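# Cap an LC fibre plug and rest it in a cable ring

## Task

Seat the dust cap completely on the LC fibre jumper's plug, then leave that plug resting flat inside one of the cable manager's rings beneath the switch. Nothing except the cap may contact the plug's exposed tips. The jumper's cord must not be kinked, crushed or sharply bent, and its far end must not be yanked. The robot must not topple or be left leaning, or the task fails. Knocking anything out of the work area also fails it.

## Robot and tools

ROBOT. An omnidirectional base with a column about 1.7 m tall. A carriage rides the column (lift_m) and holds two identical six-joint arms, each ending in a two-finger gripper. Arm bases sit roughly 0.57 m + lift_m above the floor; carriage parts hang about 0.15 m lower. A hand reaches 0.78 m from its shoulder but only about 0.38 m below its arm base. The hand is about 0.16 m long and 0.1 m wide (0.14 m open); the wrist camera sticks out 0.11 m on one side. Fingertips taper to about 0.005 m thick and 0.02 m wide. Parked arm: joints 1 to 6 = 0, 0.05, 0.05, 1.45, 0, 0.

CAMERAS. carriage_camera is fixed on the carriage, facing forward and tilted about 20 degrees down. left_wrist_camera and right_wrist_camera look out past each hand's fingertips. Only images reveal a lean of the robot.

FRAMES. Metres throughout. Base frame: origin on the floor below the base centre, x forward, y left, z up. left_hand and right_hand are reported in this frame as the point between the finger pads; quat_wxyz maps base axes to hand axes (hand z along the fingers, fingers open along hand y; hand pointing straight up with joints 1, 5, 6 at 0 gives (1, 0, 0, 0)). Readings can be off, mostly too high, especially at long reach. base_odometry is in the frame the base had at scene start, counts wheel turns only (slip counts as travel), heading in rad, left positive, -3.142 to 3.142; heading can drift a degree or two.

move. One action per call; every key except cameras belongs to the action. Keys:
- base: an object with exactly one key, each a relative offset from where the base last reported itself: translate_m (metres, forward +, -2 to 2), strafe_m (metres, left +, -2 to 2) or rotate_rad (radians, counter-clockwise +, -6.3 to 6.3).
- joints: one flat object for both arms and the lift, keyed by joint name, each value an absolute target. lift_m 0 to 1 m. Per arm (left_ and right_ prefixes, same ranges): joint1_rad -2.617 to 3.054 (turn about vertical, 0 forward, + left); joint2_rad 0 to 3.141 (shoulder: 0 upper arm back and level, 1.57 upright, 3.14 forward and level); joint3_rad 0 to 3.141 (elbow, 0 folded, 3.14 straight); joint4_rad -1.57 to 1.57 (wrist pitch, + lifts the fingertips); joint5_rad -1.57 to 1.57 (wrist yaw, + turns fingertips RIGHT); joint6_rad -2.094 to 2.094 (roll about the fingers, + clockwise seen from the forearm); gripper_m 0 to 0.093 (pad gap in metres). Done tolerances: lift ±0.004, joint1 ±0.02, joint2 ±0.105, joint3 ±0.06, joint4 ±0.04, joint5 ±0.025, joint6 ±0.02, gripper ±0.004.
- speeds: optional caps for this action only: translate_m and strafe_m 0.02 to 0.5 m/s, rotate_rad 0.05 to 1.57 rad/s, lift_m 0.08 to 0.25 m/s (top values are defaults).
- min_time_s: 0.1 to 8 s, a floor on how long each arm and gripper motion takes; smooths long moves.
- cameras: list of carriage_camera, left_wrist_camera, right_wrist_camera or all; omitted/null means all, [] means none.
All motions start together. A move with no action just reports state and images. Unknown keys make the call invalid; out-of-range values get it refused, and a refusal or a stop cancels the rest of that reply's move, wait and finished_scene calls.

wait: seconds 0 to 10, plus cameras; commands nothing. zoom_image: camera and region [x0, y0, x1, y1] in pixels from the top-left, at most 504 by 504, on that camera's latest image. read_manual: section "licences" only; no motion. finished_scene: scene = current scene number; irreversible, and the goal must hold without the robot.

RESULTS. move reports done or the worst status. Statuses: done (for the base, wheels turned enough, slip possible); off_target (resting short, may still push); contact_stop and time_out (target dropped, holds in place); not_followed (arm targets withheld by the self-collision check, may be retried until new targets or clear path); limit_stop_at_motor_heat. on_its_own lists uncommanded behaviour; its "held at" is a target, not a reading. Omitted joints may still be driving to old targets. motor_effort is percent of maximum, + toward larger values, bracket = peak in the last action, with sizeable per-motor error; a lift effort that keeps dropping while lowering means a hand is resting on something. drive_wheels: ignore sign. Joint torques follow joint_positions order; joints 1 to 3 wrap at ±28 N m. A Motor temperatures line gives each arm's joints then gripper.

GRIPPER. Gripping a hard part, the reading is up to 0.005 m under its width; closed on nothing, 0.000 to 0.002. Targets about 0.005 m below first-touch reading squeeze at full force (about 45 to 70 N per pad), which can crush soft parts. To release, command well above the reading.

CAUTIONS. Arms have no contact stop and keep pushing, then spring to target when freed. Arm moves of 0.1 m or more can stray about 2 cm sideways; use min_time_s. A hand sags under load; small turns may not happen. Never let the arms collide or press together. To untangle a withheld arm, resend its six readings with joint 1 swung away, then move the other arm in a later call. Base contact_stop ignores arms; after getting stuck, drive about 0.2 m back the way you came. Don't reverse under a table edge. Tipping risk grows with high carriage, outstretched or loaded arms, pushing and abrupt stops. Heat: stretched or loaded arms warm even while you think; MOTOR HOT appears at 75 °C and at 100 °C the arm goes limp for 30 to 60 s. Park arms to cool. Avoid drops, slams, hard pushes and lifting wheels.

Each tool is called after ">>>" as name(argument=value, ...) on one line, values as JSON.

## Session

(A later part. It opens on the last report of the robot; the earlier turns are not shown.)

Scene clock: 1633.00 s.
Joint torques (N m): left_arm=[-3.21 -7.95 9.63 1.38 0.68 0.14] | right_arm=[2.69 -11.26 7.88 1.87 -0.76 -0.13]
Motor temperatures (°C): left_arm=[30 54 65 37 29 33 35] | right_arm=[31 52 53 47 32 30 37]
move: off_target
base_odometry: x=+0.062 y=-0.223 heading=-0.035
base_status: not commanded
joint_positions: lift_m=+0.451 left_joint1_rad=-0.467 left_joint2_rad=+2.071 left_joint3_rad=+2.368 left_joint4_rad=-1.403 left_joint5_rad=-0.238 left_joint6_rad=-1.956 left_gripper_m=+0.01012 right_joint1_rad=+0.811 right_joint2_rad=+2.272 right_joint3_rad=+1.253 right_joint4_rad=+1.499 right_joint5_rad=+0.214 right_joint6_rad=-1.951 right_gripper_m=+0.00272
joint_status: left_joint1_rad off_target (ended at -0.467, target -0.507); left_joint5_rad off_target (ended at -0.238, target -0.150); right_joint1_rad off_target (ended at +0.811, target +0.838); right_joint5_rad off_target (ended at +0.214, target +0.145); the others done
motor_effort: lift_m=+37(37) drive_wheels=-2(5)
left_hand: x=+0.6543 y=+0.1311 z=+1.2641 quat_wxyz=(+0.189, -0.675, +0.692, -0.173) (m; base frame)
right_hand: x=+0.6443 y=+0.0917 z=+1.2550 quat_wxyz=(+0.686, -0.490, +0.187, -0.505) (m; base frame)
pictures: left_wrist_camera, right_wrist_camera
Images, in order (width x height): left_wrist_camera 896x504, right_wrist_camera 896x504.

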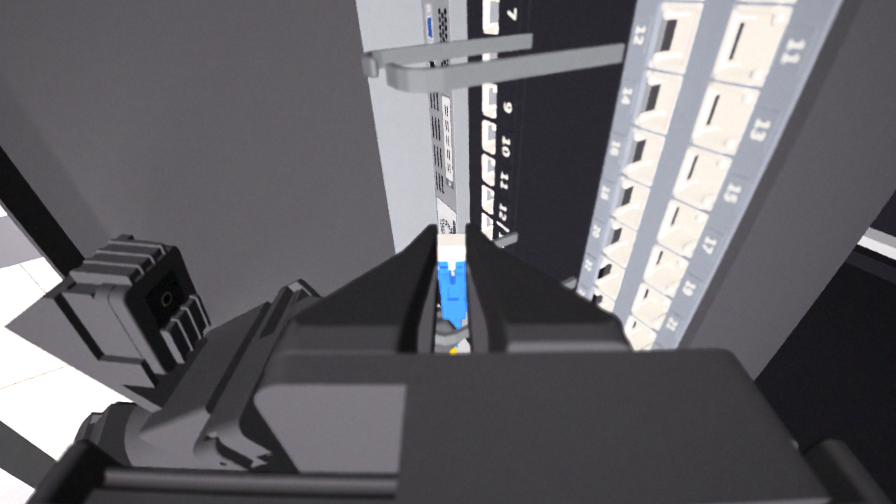

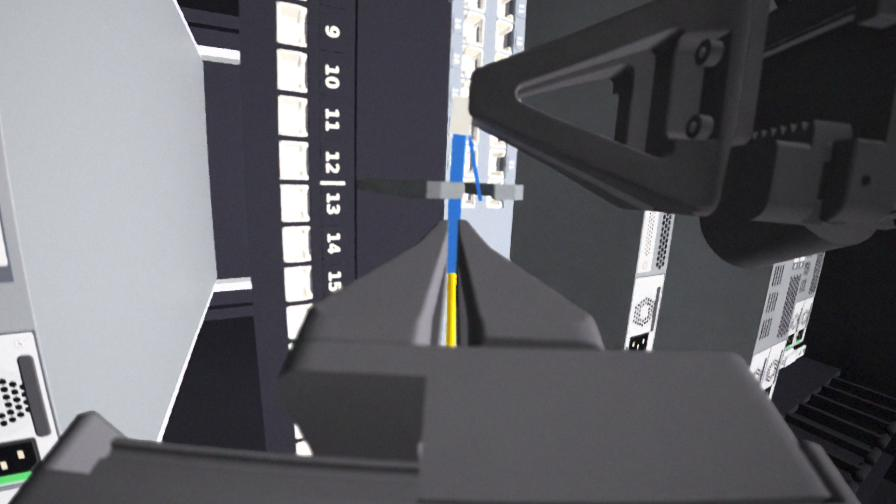

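>>> move(joints={"left_joint6_rad": -2.020, "left_joint4_rad": -1.366}, min_time_s=1.0, cameras=["left_wrist_camera", "right_wrist_camera"])

>>> zoom_image(camera="left_wrist_camera", region=[425, 250, 480, 350])

>>> zoom_image(camera="right_wrist_camera", region=[440, 95, 500, 155])

Scene clock: 1756.80 s.
Joint torques (N m): left_arm=[-3.1 -7.97 9.62 1.51 0.68 -0.06] | right_arm=[2.69 -11.28 7.87 1.84 -0.76 -0.13]
Motor temperatures (°C): left_arm=[31 50 64 37 30 33 35] | right_arm=[32 53 53 43 32 30 37]
move: done
base_odometry: x=+0.062 y=-0.223 heading=-0.035
base_status: not commanded
joint_positions: lift_m=+0.451 left_joint1_rad=-0.468 left_joint2_rad=+2.071 left_joint3_rad=+2.368 left_joint4_rad=-1.405 left_joint5_rad=-0.238 left_joint6_rad=-2.008 left_gripper_m=+0.01024 right_joint1_rad=+0.811 right_joint2_rad=+2.272 right_joint3_rad=+1.253 right_joint4_rad=+1.500 right_joint5_rad=+0.214 right_joint6_rad=-1.951 right_gripper_m=+0.00272
joint_status: all done
motor_effort: lift_m=+37(37) drive_wheels=+0(5)
left_hand: x=+0.6539 y=+0.1309 z=+1.2641 quat_wxyz=(+0.184, -0.692, +0.675, -0.178) (m; base frame)
right_hand: x=+0.6442 y=+0.0916 z=+1.2552 quat_wxyz=(+0.686, -0.489, +0.187, -0.505) (m; base frame)
pictures: left_wrist_camera, right_wrist_camera
Images, in order (width x height): left_wrist_camera 896x504, right_wrist_camera 896x504.

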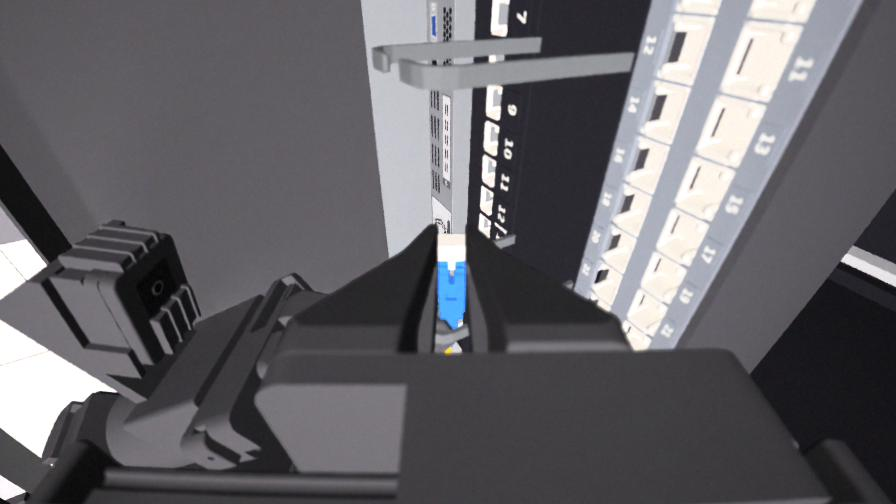

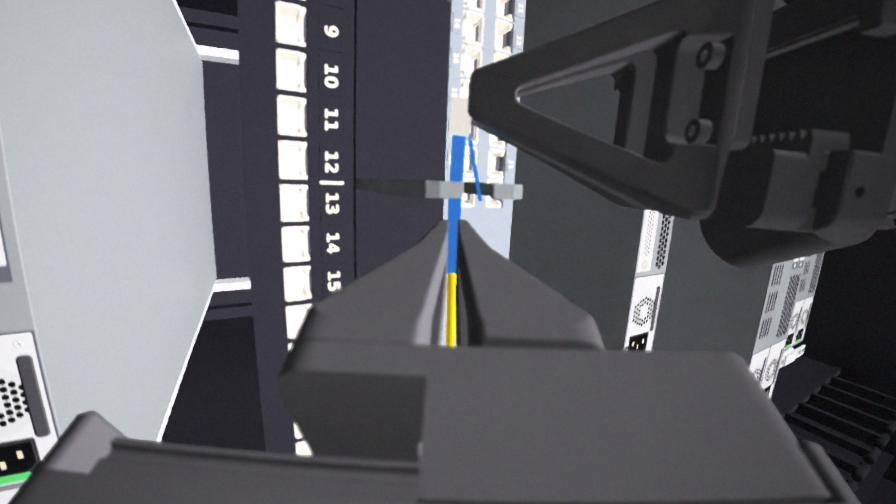

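Scaled by 5.040 from the camera's 896x504 image, which has a finer 1280x720 frame.

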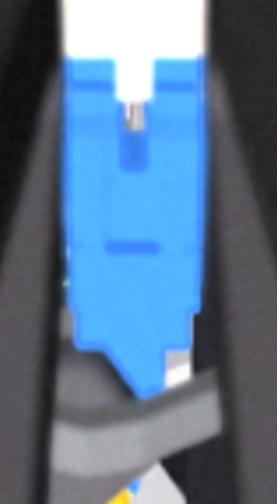

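Scaled by 8.400 from the camera's 896x504 image, which has a finer 1280x720 frame.

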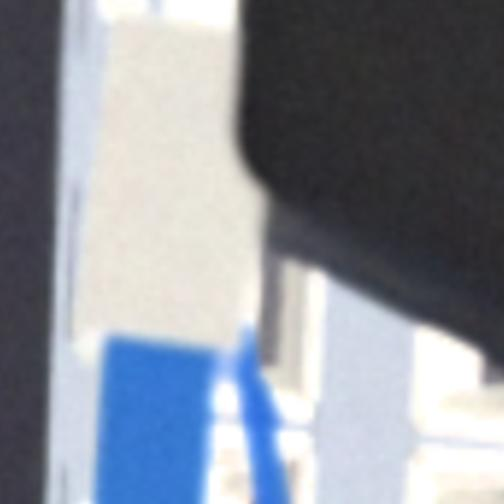

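>>> move(joints={"left_joint1_rad": -0.519, "left_joint2_rad": 2.0965, "left_joint3_rad": 2.4115, "left_joint4_rad": -1.366, "left_joint5_rad": -0.138, "left_joint6_rad": -2.02, "right_joint1_rad": 0.845, "right_joint5_rad": 0.132, "right_joint4_rad": 1.462, "right_joint2_rad": 2.2905, "right_joint3_rad": 1.274, "right_joint6_rad": -1.96}, min_time_s=1.0, cameras=["left_wrist_camera", "right_wrist_camera"])

>>> zoom_image(camera="right_wrist_camera", region=[440, 95, 500, 155])

>>> zoom_image(camera="left_wrist_camera", region=[425, 250, 480, 350])

Scene clock: 1800.83 s.
Joint torques (N m): left_arm=[-3.92 -7.88 9.65 1.56 0.79 -0.04] | right_arm=[3.38 -11.28 7.87 1.75 -0.92 -0.13]
Motor temperatures (°C): left_arm=[31 50 64 38 30 33 35] | right_arm=[32 53 53 43 33 30 37]
move: off_target
base_odometry: x=+0.062 y=-0.223 heading=-0.035
base_status: not commanded
joint_positions: lift_m=+0.451 left_joint1_rad=-0.470 left_joint2_rad=+2.076 left_joint3_rad=+2.377 left_joint4_rad=-1.412 left_joint5_rad=-0.238 left_joint6_rad=-2.010 left_gripper_m=+0.01003 right_joint1_rad=+0.811 right_joint2_rad=+2.272 right_joint3_rad=+1.253 right_joint4_rad=+1.502 right_joint5_rad=+0.215 right_joint6_rad=-1.951 right_gripper_m=+0.00272
joint_status: left_joint1_rad off_target (ended at -0.470, target -0.519); left_joint4_rad off_target (ended at -1.412, target -1.366); left_joint5_rad off_target (ended at -0.238, target -0.138); right_joint1_rad off_target (ended at +0.811, target +0.845); right_joint5_rad off_target (ended at +0.216, target +0.132); the others done
motor_effort: lift_m=+37(37) drive_wheels=+3(5)
left_hand: x=+0.6534 y=+0.1297 z=+1.2637 quat_wxyz=(+0.183, -0.692, +0.675, -0.176) (m; base frame)
right_hand: x=+0.6442 y=+0.0912 z=+1.2556 quat_wxyz=(+0.686, -0.488, +0.188, -0.506) (m; base frame)
pictures: left_wrist_camera, right_wrist_camera
Images, in order (width x height): left_wrist_camera 896x504, right_wrist_camera 896x504.

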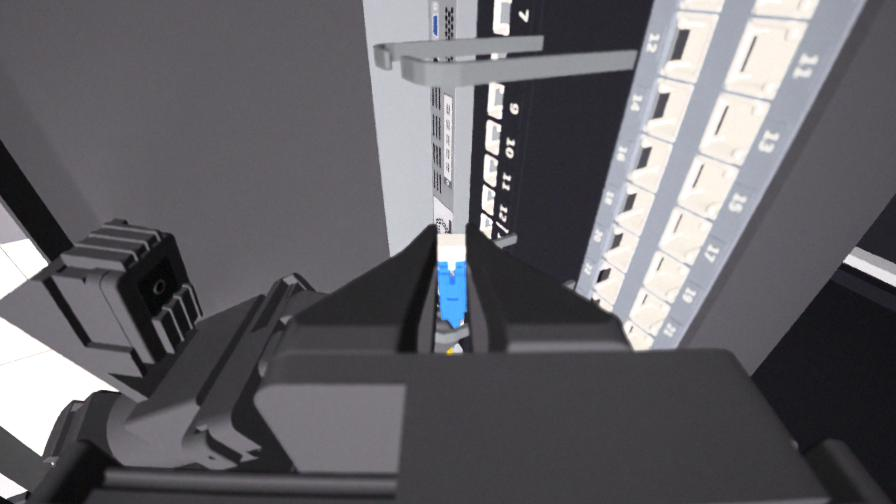

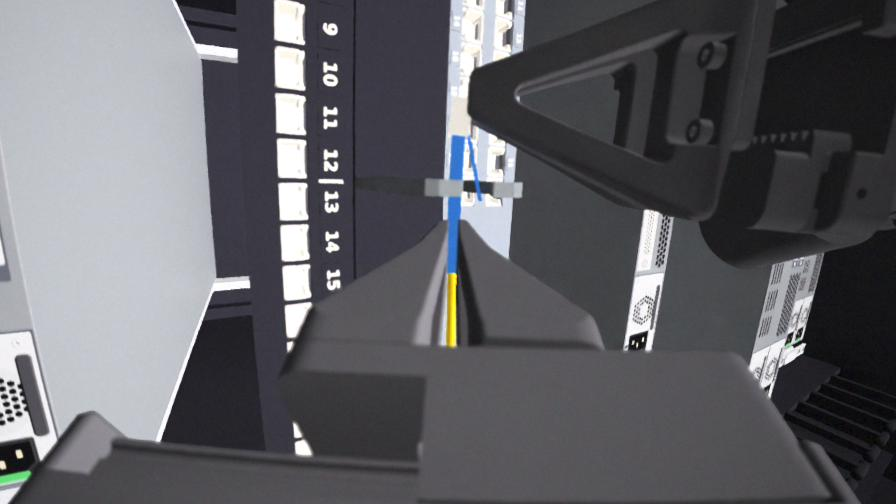

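Scaled by 8.400 from the camera's 896x504 image, which has a finer 1280x720 frame.

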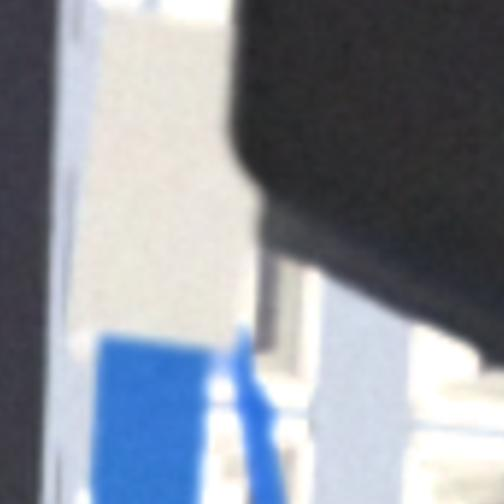

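Scaled by 5.040 from the camera's 896x504 image, which has a finer 1280x720 frame.

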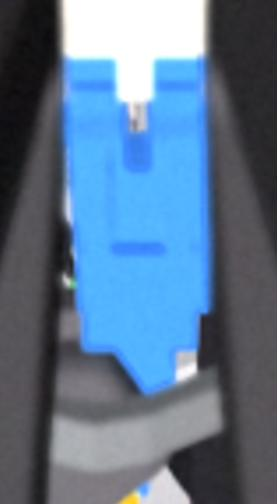

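>>> move(joints={"left_joint1_rad": -0.541, "left_joint2_rad": 2.1085, "left_joint3_rad": 2.4295, "left_joint4_rad": -1.36, "left_joint5_rad": -0.116, "left_joint6_rad": -2.02, "right_joint1_rad": 0.857, "right_joint5_rad": 0.114, "right_joint4_rad": 1.454, "right_joint2_rad": 2.2905, "right_joint3_rad": 1.274, "right_joint6_rad": -1.96}, min_time_s=1.5, cameras=["left_wrist_camera", "right_wrist_camera"])

>>> zoom_image(camera="right_wrist_camera", region=[440, 95, 500, 155])

>>> zoom_image(camera="left_wrist_camera", region=[425, 250, 480, 350])

Scene clock: 1820.10 s.
Joint torques (N m): left_arm=[-4.93 -7.73 9.63 1.73 1.09 -0.03] | right_arm=[4.56 -11.28 7.84 1.58 -1.22 -0.14]
Motor temperatures (°C): left_arm=[31 50 63 38 31 33 35] | right_arm=[32 53 53 43 33 30 37]
move: off_target
base_odometry: x=+0.062 y=-0.223 heading=-0.035
base_status: not commanded
joint_positions: lift_m=+0.451 left_joint1_rad=-0.479 left_joint2_rad=+2.086 left_joint3_rad=+2.395 left_joint4_rad=-1.422 left_joint5_rad=-0.248 left_joint6_rad=-2.012 left_gripper_m=+0.01024 right_joint1_rad=+0.811 right_joint2_rad=+2.272 right_joint3_rad=+1.253 right_joint4_rad=+1.507 right_joint5_rad=+0.226 right_joint6_rad=-1.951 right_gripper_m=+0.00272
joint_status: left_joint1_rad off_target (ended at -0.479, target -0.541); left_joint4_rad off_target (ended at -1.421, target -1.360); left_joint5_rad off_target (ended at -0.248, target -0.116); right_joint1_rad off_target (ended at +0.811, target +0.857); right_joint4_rad off_target (ended at +1.507, target +1.454); right_joint5_rad off_target (ended at +0.226, target +0.114); the others done
motor_effort: lift_m=+37(37) drive_wheels=+1(3)
left_hand: x=+0.6533 y=+0.1270 z=+1.2647 quat_wxyz=(+0.186, -0.691, +0.676, -0.175) (m; base frame)
right_hand: x=+0.6448 y=+0.0893 z=+1.2565 quat_wxyz=(+0.686, -0.485, +0.192, -0.508) (m; base frame)
pictures: left_wrist_camera, right_wrist_camera
Images, in order (width x height): left_wrist_camera 896x504, right_wrist_camera 896x504.

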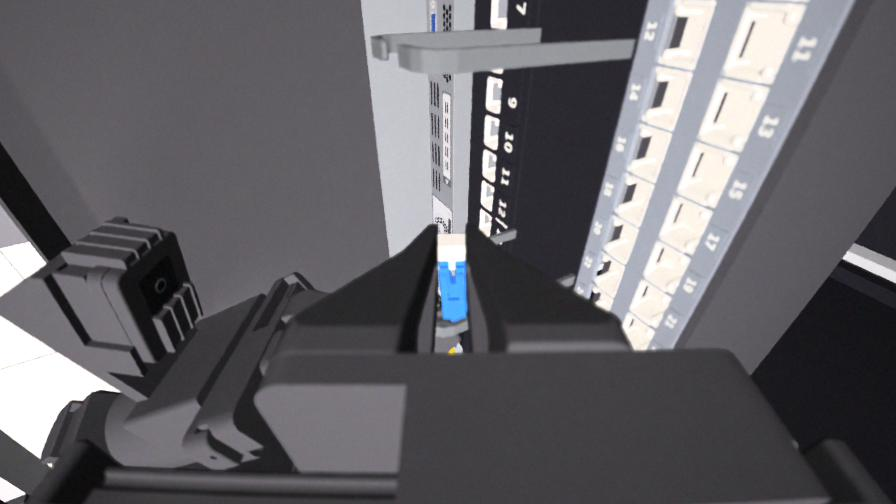

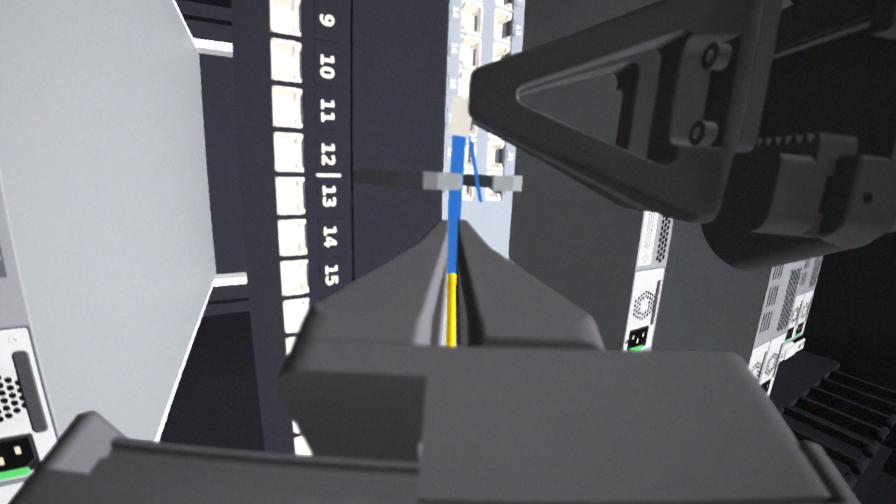

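Scaled by 8.400 from the camera's 896x504 image, which has a finer 1280x720 frame.

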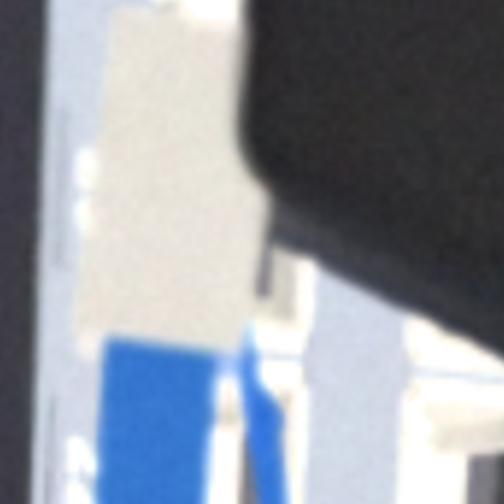

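Scaled by 5.040 from the camera's 896x504 image, which has a finer 1280x720 frame.

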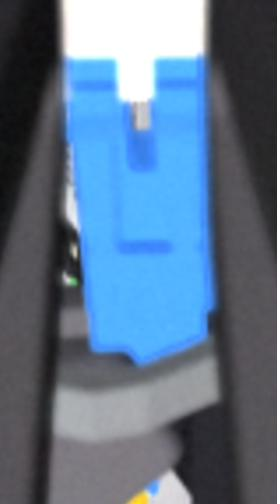

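>>> move(joints={"left_joint1_rad": -0.541, "left_joint2_rad": 2.1165, "left_joint3_rad": 2.4415, "left_joint4_rad": -1.35, "left_joint5_rad": -0.106, "left_joint6_rad": -2.065, "right_joint1_rad": 0.86, "right_joint5_rad": 0.09, "right_joint4_rad": 1.442, "right_joint2_rad": 2.2905, "right_joint3_rad": 1.274, "right_joint6_rad": -1.96}, min_time_s=1.5, cameras=["left_wrist_camera", "right_wrist_camera"])

>>> zoom_image(camera="right_wrist_camera", region=[440, 95, 500, 155])

>>> zoom_image(camera="left_wrist_camera", region=[425, 250, 480, 350])

Scene clock: 1847.03 s.
Joint torques (N m): left_arm=[-4.94 -7.69 9.7 1.93 1.18 -0.05] | right_arm=[4.86 -11.28 7.87 1.44 -1.48 -0.13]
Motor temperatures (°C): left_arm=[32 51 62 40 32 33 35] | right_arm=[32 53 53 43 34 30 37]
move: off_target
base_odometry: x=+0.062 y=-0.223 heading=-0.035
base_status: not commanded
joint_positions: lift_m=+0.451 left_joint1_rad=-0.479 left_joint2_rad=+2.093 left_joint3_rad=+2.406 left_joint4_rad=-1.430 left_joint5_rad=-0.248 left_joint6_rad=-2.054 left_gripper_m=+0.01024 right_joint1_rad=+0.811 right_joint2_rad=+2.272 right_joint3_rad=+1.253 right_joint4_rad=+1.507 right_joint5_rad=+0.226 right_joint6_rad=-1.951 right_gripper_m=+0.00272
joint_status: left_joint1_rad off_target (ended at -0.479, target -0.541); left_joint4_rad off_target (ended at -1.430, target -1.350); left_joint5_rad off_target (ended at -0.248, target -0.106); right_joint1_rad off_target (ended at +0.811, target +0.860); right_joint4_rad off_target (ended at +1.507, target +1.442); right_joint5_rad off_target (ended at +0.226, target +0.090); the others done
motor_effort: lift_m=+37(37) drive_wheels=+1(5)
left_hand: x=+0.6535 y=+0.1267 z=+1.2639 quat_wxyz=(+0.182, -0.705, +0.663, -0.177) (m; base frame)
right_hand: x=+0.6448 y=+0.0893 z=+1.2565 quat_wxyz=(+0.686, -0.485, +0.192, -0.508) (m; base frame)
pictures: left_wrist_camera, right_wrist_camera
Images, in order (width x height): left_wrist_camera 896x504, right_wrist_camera 896x504.

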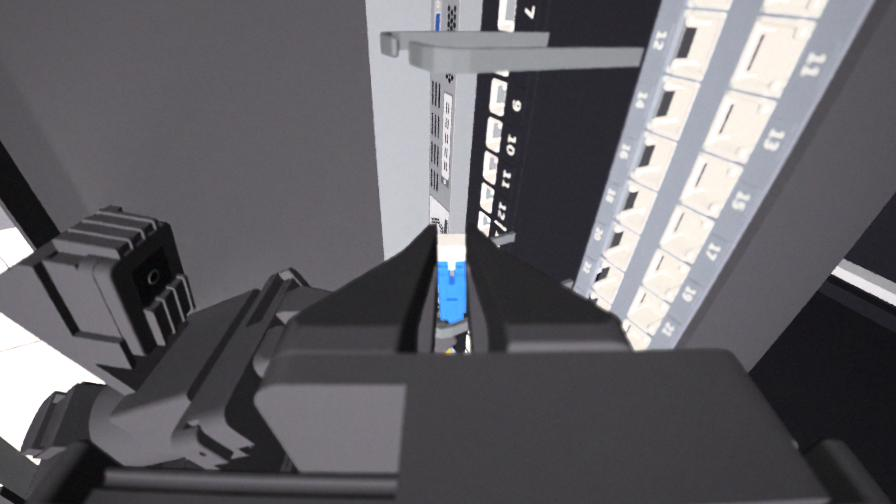

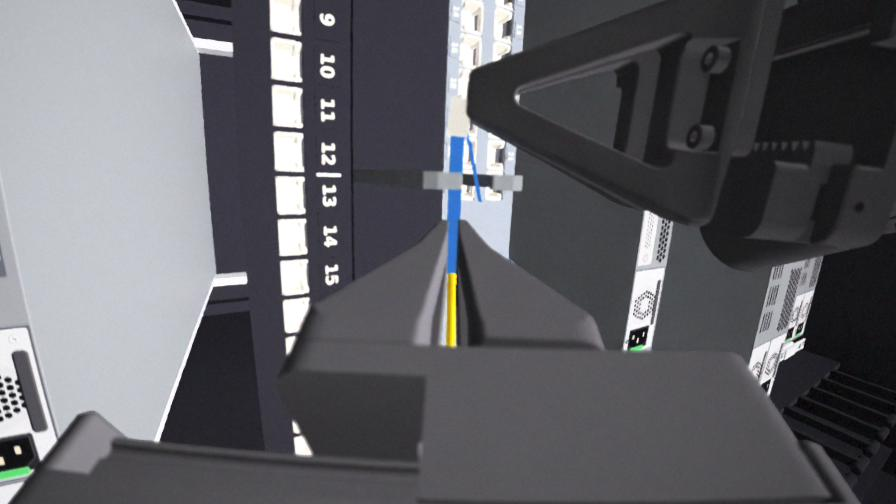

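Scaled by 8.400 from the camera's 896x504 image, which has a finer 1280x720 frame.

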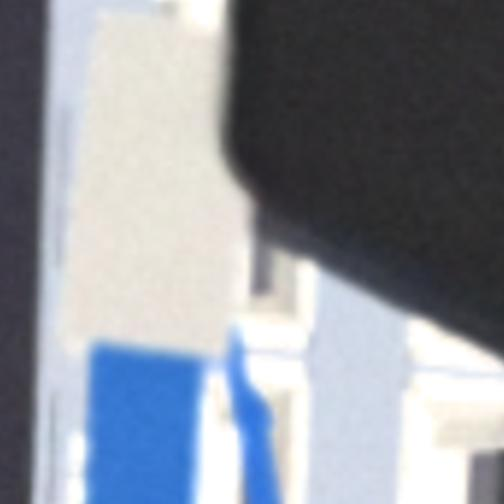

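Scaled by 5.040 from the camera's 896x504 image, which has a finer 1280x720 frame.

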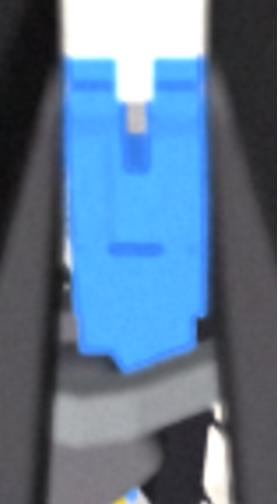

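>>> move(joints={"left_joint1_rad": -0.524, "left_joint2_rad": 2.085, "left_joint3_rad": 2.395, "left_joint4_rad": -1.34, "left_joint5_rad": -0.05, "left_joint6_rad": -2.06, "right_joint1_rad": 0.86, "right_joint5_rad": 0.09, "right_joint4_rad": 1.442, "right_joint2_rad": 2.2905, "right_joint3_rad": 1.274, "right_joint6_rad": -1.96}, min_time_s=1.5, cameras=["left_wrist_camera", "right_wrist_camera"])

>>> zoom_image(camera="right_wrist_camera", region=[440, 95, 500, 155])

>>> zoom_image(camera="left_wrist_camera", region=[425, 250, 480, 350])

Scene clock: 1898.07 s.
Joint torques (N m): left_arm=[-3.55 -10.3 5.63 2.04 1.59 0] | right_arm=[4.89 -11.26 7.84 1.43 -1.53 -0.13]
Motor temperatures (°C): left_arm=[33 51 61 40 33 33 35] | right_arm=[33 54 54 42 35 30 37]
move: off_target
base_odometry: x=+0.062 y=-0.223 heading=-0.035
base_status: not commanded
joint_positions: lift_m=+0.451 left_joint1_rad=-0.479 left_joint2_rad=+2.093 left_joint3_rad=+2.406 left_joint4_rad=-1.430 left_joint5_rad=-0.237 left_joint6_rad=-2.055 left_gripper_m=+0.01017 right_joint1_rad=+0.811 right_joint2_rad=+2.272 right_joint3_rad=+1.253 right_joint4_rad=+1.507 right_joint5_rad=+0.232 right_joint6_rad=-1.951 right_gripper_m=+0.00272
joint_status: left_joint1_rad off_target (ended at -0.479, target -0.524); left_joint4_rad off_target (ended at -1.430, target -1.340); left_joint5_rad off_target (ended at -0.237, target -0.050); right_joint1_rad off_target (ended at +0.811, target +0.860); right_joint4_rad off_target (ended at +1.507, target +1.442); right_joint5_rad off_target (ended at +0.232, target +0.090); the others done
motor_effort: lift_m=+37(37) drive_wheels=-1(4)
left_hand: x=+0.6527 y=+0.1251 z=+1.2635 quat_wxyz=(+0.177, -0.705, +0.664, -0.179) (m; base frame)
right_hand: x=+0.6454 y=+0.0885 z=+1.2565 quat_wxyz=(+0.685, -0.484, +0.194, -0.509) (m; base frame)
pictures: left_wrist_camera, right_wrist_camera
Images, in order (width x height): left_wrist_camera 896x504, right_wrist_camera 896x504.

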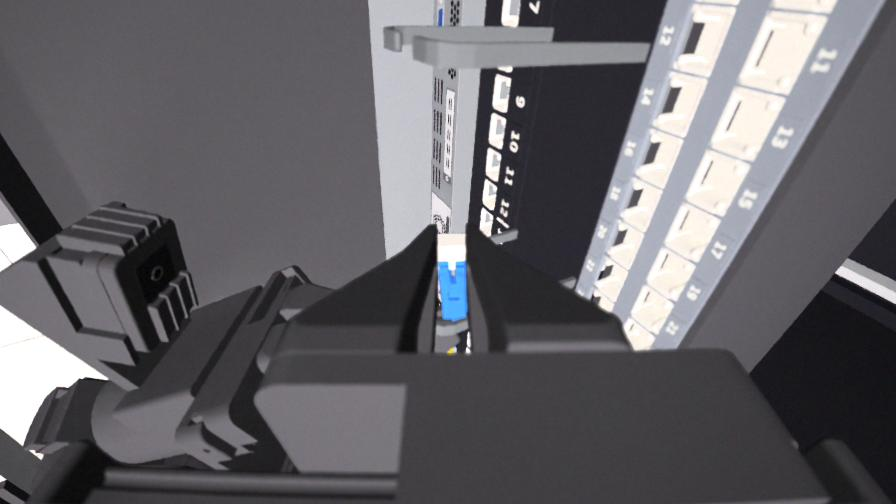

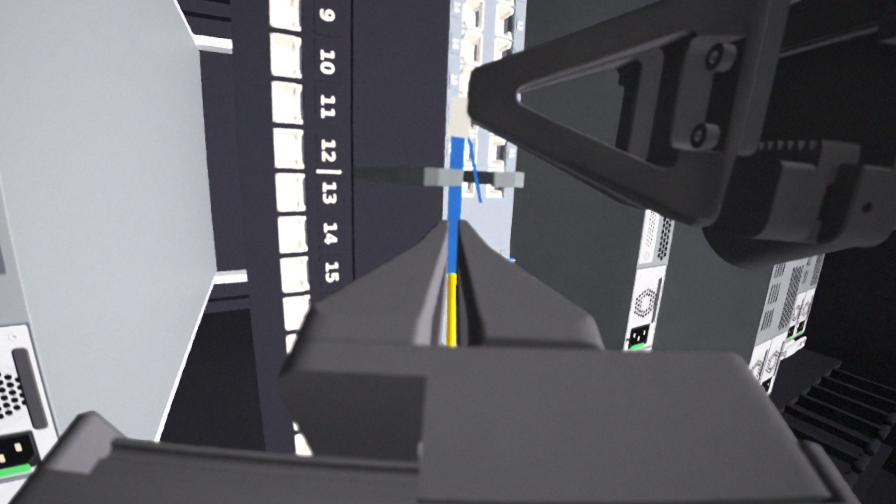

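Scaled by 8.400 from the camera's 896x504 image, which has a finer 1280x720 frame.

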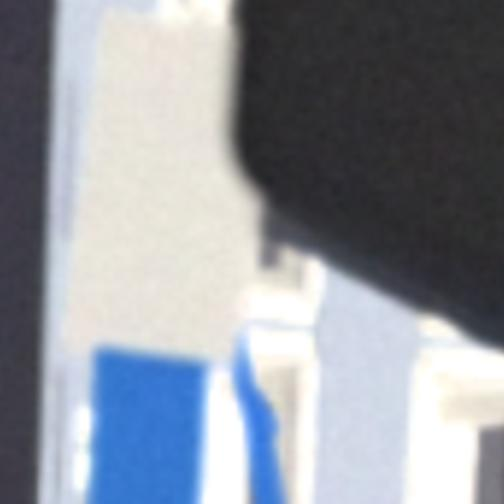

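Scaled by 5.040 from the camera's 896x504 image, which has a finer 1280x720 frame.

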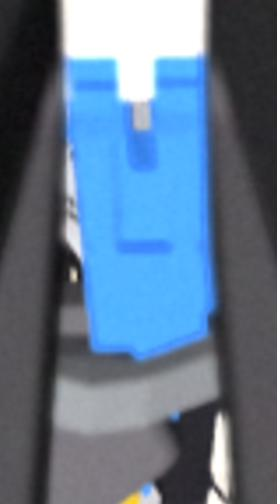

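>>> move(joints={"left_joint1_rad": -0.53, "left_joint2_rad": 2.112, "left_joint3_rad": 2.432, "left_joint4_rad": -1.34, "left_joint5_rad": -0.045, "left_joint6_rad": -2.08, "right_joint1_rad": 0.86, "right_joint5_rad": 0.055, "right_joint4_rad": 1.436, "right_joint2_rad": 2.2905, "right_joint3_rad": 1.274, "right_joint6_rad": -1.96}, min_time_s=1.5, cameras=["left_wrist_camera", "right_wrist_camera"])

>>> zoom_image(camera="right_wrist_camera", region=[440, 95, 500, 155])

>>> zoom_image(camera="left_wrist_camera", region=[425, 250, 480, 350])

Scene clock: 1917.53 s.
Joint torques (N m): left_arm=[-4.05 -8.05 8.85 2.09 1.63 -0.02] | right_arm=[4.88 -11.29 7.86 1.36 -1.87 -0.13]
Motor temperatures (°C): left_arm=[32 53 59 41 34 33 35] | right_arm=[33 54 54 42 36 30 37]
move: off_target
base_odometry: x=+0.062 y=-0.223 heading=-0.035
base_status: not commanded
joint_positions: lift_m=+0.451 left_joint1_rad=-0.479 left_joint2_rad=+2.093 left_joint3_rad=+2.406 left_joint4_rad=-1.435 left_joint5_rad=-0.235 left_joint6_rad=-2.073 left_gripper_m=+0.01013 right_joint1_rad=+0.811 right_joint2_rad=+2.272 right_joint3_rad=+1.253 right_joint4_rad=+1.508 right_joint5_rad=+0.228 right_joint6_rad=-1.951 right_gripper_m=+0.00272
joint_status: left_joint1_rad off_target (ended at -0.479, target -0.530); left_joint4_rad off_target (ended at -1.435, target -1.340); left_joint5_rad off_target (ended at -0.235, target -0.045); right_joint1_rad off_target (ended at +0.811, target +0.860); right_joint4_rad off_target (ended at +1.507, target +1.436); right_joint5_rad off_target (ended at +0.228, target +0.055); the others done
motor_effort: lift_m=+37(37) drive_wheels=-1(3)
left_hand: x=+0.6516 y=+0.1252 z=+1.2629 quat_wxyz=(+0.174, -0.711, +0.658, -0.178) (m; base frame)
right_hand: x=+0.6450 y=+0.0889 z=+1.2566 quat_wxyz=(+0.685, -0.484, +0.193, -0.509) (m; base frame)
pictures: left_wrist_camera, right_wrist_camera
Images, in order (width x height): left_wrist_camera 896x504, right_wrist_camera 896x504.

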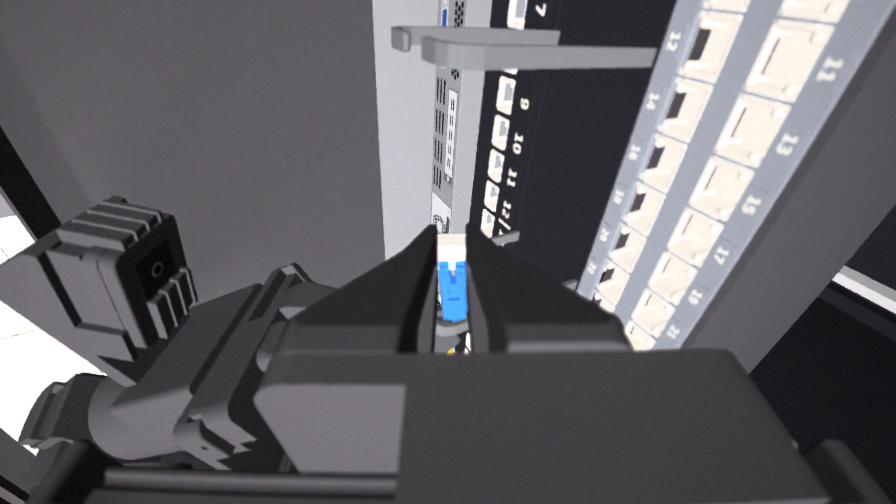

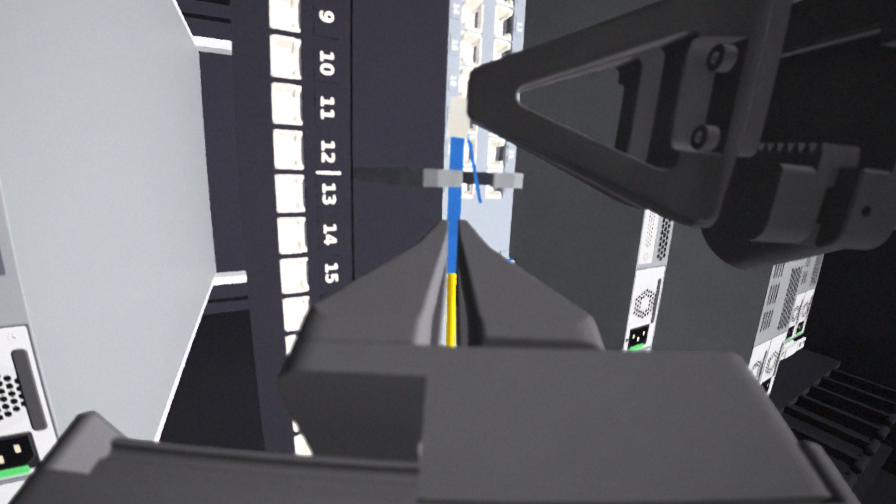

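Scaled by 8.400 from the camera's 896x504 image, which has a finer 1280x720 frame.

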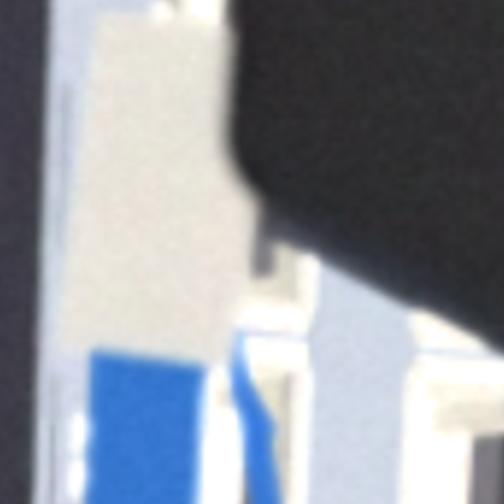

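Scaled by 5.040 from the camera's 896x504 image, which has a finer 1280x720 frame.

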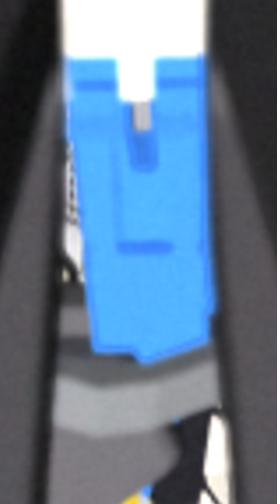

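>>> move(joints={"left_joint1_rad": -0.512, "left_joint2_rad": 2.132, "left_joint3_rad": 2.462, "left_joint4_rad": -1.34, "left_joint5_rad": 0.0, "left_joint6_rad": -2.085, "right_joint1_rad": 0.86, "right_joint5_rad": 0.045, "right_joint4_rad": 1.436, "right_joint2_rad": 2.2905, "right_joint3_rad": 1.274, "right_joint6_rad": -1.96}, min_time_s=1.5, cameras=["left_wrist_camera", "right_wrist_camera"])

>>> zoom_image(camera="right_wrist_camera", region=[440, 95, 500, 155])

>>> zoom_image(camera="left_wrist_camera", region=[425, 250, 480, 350])

Scene clock: 1935.30 s.
Joint torques (N m): left_arm=[-3.67 -7.51 9.73 2.18 1.72 -0.02] | right_arm=[5.09 -11.28 7.84 1.36 -1.96 -0.11]
Motor temperatures (°C): left_arm=[32 52 60 42 35 33 35] | right_arm=[33 54 54 41 37 30 37]
move: off_target
base_odometry: x=+0.062 y=-0.223 heading=-0.035
base_status: not commanded
joint_positions: lift_m=+0.451 left_joint1_rad=-0.466 left_joint2_rad=+2.106 left_joint3_rad=+2.426 left_joint4_rad=-1.444 left_joint5_rad=-0.199 left_joint6_rad=-2.075 left_gripper_m=+0.01004 right_joint1_rad=+0.809 right_joint2_rad=+2.272 right_joint3_rad=+1.253 right_joint4_rad=+1.508 right_joint5_rad=+0.226 right_joint6_rad=-1.952 right_gripper_m=+0.00272
joint_status: left_joint1_rad off_target (ended at -0.466, target -0.512); left_joint4_rad off_target (ended at -1.444, target -1.340); left_joint5_rad off_target (ended at -0.198, target +0.000); right_joint1_rad off_target (ended at +0.809, target +0.860); right_joint4_rad off_target (ended at +1.508, target +1.436); right_joint5_rad off_target (ended at +0.227, target +0.045); the others done
joint sent to its limit — left_joint6_rad, lower limit.
motor_effort: lift_m=+37(37) drive_wheels=+3(5)
left_hand: x=+0.6531 y=+0.1247 z=+1.2614 quat_wxyz=(+0.158, -0.714, +0.657, -0.182) (m; base frame)
right_hand: x=+0.6457 y=+0.0882 z=+1.2566 quat_wxyz=(+0.685, -0.484, +0.192, -0.510) (m; base frame)
pictures: left_wrist_camera, right_wrist_camera
Images, in order (width x height): left_wrist_camera 896x504, right_wrist_camera 896x504.

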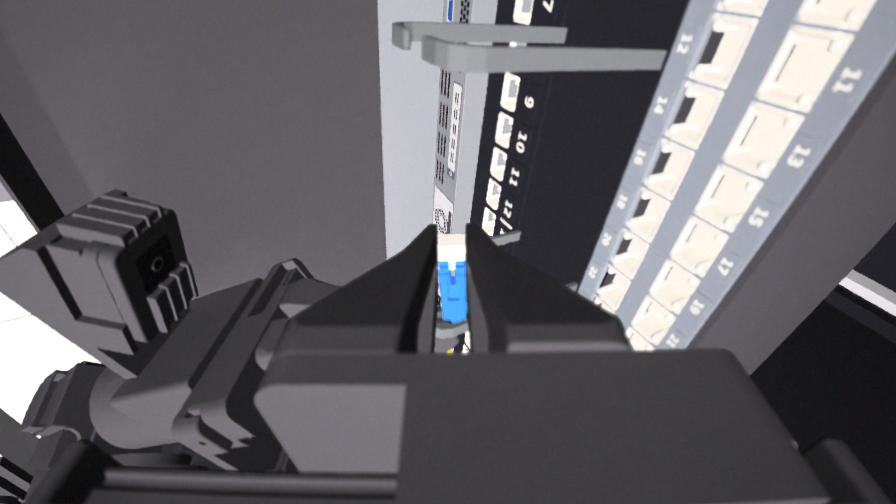

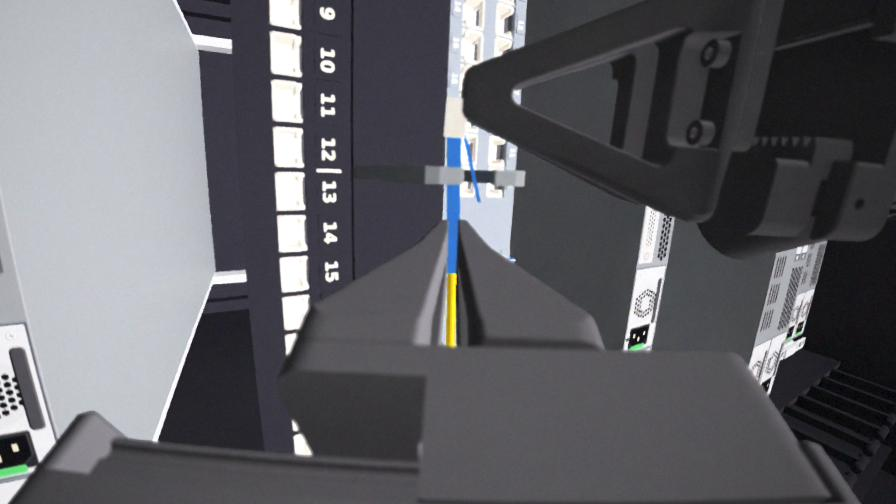

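Scaled by 8.400 from the camera's 896x504 image, which has a finer 1280x720 frame.

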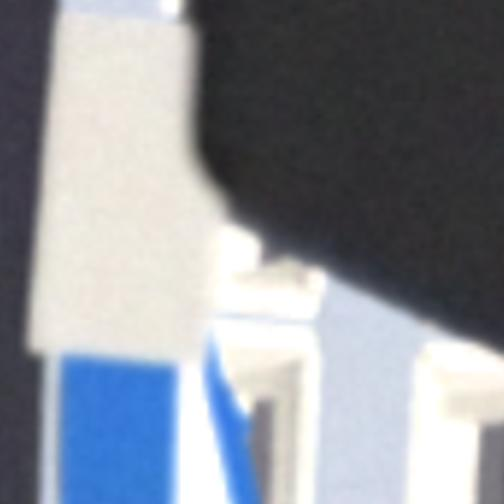

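Scaled by 5.040 from the camera's 896x504 image, which has a finer 1280x720 frame.

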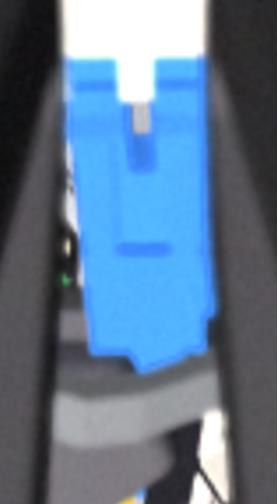

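>>> zoom_image(camera="left_wrist_camera", region=[432, 230, 474, 290])

>>> zoom_image(camera="right_wrist_camera", region=[436, 92, 486, 212])

Scaled by 8.400 from the camera's 896x504 image, which has a finer 1280x720 frame.

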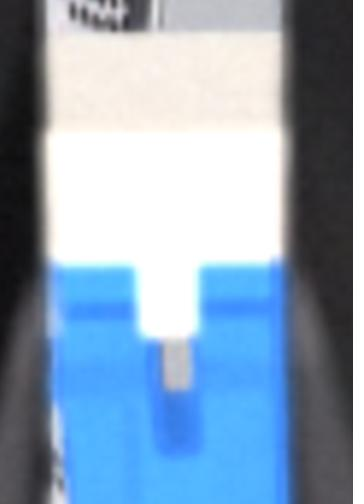

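Scaled by 4.200 from the camera's 896x504 image, which has a finer 1280x720 frame.

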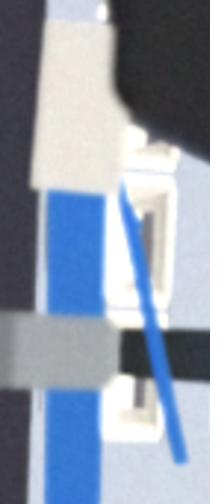

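>>> move(joints={"left_joint1_rad": -0.512, "left_joint2_rad": 2.052, "left_joint3_rad": 2.346, "left_joint4_rad": -1.275, "left_joint5_rad": -0.03, "left_joint6_rad": -2.04, "right_joint1_rad": 0.86, "right_joint5_rad": 0.045, "right_joint4_rad": 1.436, "right_joint2_rad": 2.2905, "right_joint3_rad": 1.274, "right_joint6_rad": -1.96}, min_time_s=2.5, cameras=["left_wrist_camera", "right_wrist_camera"])

>>> zoom_image(camera="right_wrist_camera", region=[440, 95, 500, 155])

>>> zoom_image(camera="left_wrist_camera", region=[425, 250, 480, 350])

Scene clock: 2064.93 s.
Joint torques (N m): left_arm=[-3.7 -11.64 5.68 2.37 1.48 0.22] | right_arm=[5.33 -11.28 7.87 1.49 -1.92 -0.07]
Motor temperatures (°C): left_arm=[32 54 64 48 39 33 35] | right_arm=[34 54 54 40 40 30 37]
move: off_target
base_odometry: x=+0.062 y=-0.223 heading=-0.035
base_status: not commanded
joint_positions: lift_m=+0.451 left_joint1_rad=-0.466 left_joint2_rad=+2.077 left_joint3_rad=+2.358 left_joint4_rad=-1.394 left_joint5_rad=-0.203 left_joint6_rad=-2.057 left_gripper_m=+0.01014 right_joint1_rad=+0.807 right_joint2_rad=+2.272 right_joint3_rad=+1.253 right_joint4_rad=+1.498 right_joint5_rad=+0.223 right_joint6_rad=-1.956 right_gripper_m=+0.00272
joint_status: left_joint1_rad off_target (ended at -0.466, target -0.512); left_joint4_rad off_target (ended at -1.395, target -1.275); left_joint5_rad off_target (ended at -0.203, target -0.030); right_joint1_rad off_target (ended at +0.807, target +0.860); right_joint4_rad off_target (ended at +1.498, target +1.436); right_joint5_rad off_target (ended at +0.223, target +0.045); the others done
motor_effort: lift_m=+37(37) drive_wheels=-1(4)
left_hand: x=+0.6541 y=+0.1249 z=+1.2578 quat_wxyz=(+0.162, -0.708, +0.662, -0.185) (m; base frame)
right_hand: x=+0.6470 y=+0.0886 z=+1.2546 quat_wxyz=(+0.681, -0.489, +0.191, -0.510) (m; base frame)
pictures: left_wrist_camera, right_wrist_camera
Images, in order (width x height): left_wrist_camera 896x504, right_wrist_camera 896x504.

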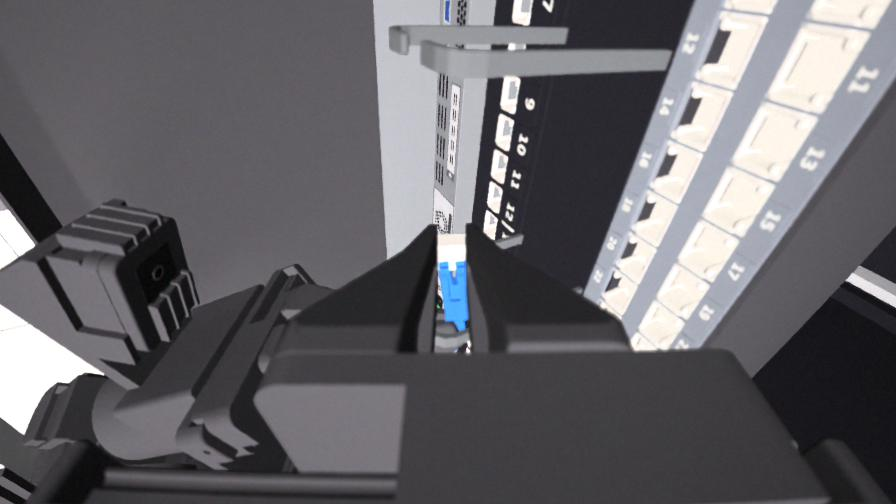

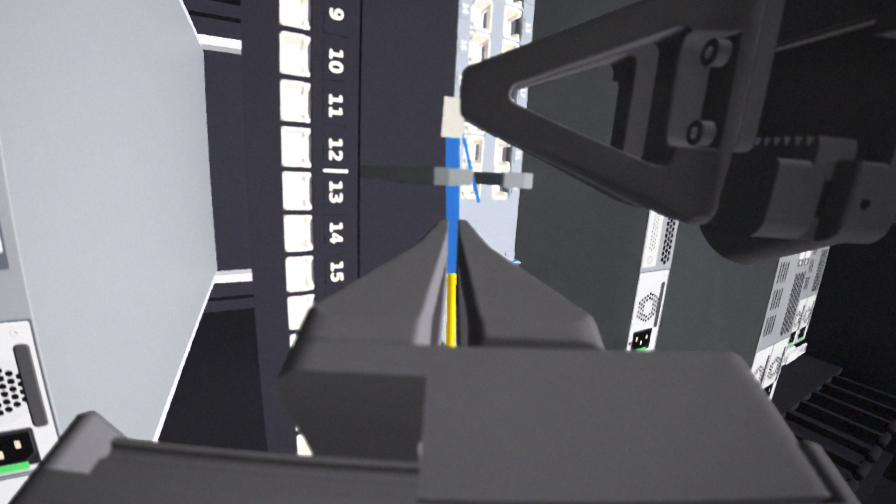

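Scaled by 8.400 from the camera's 896x504 image, which has a finer 1280x720 frame.

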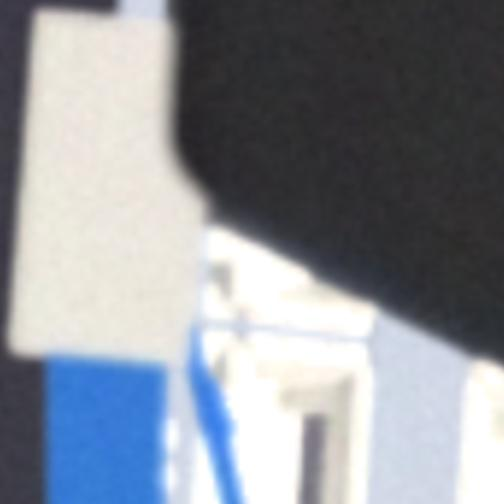

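Scaled by 5.040 from the camera's 896x504 image, which has a finer 1280x720 frame.

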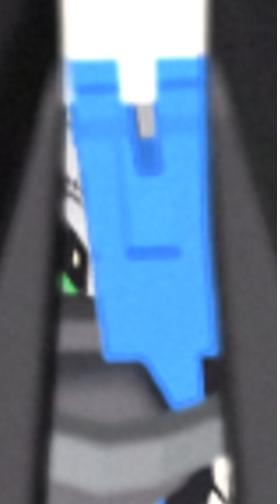

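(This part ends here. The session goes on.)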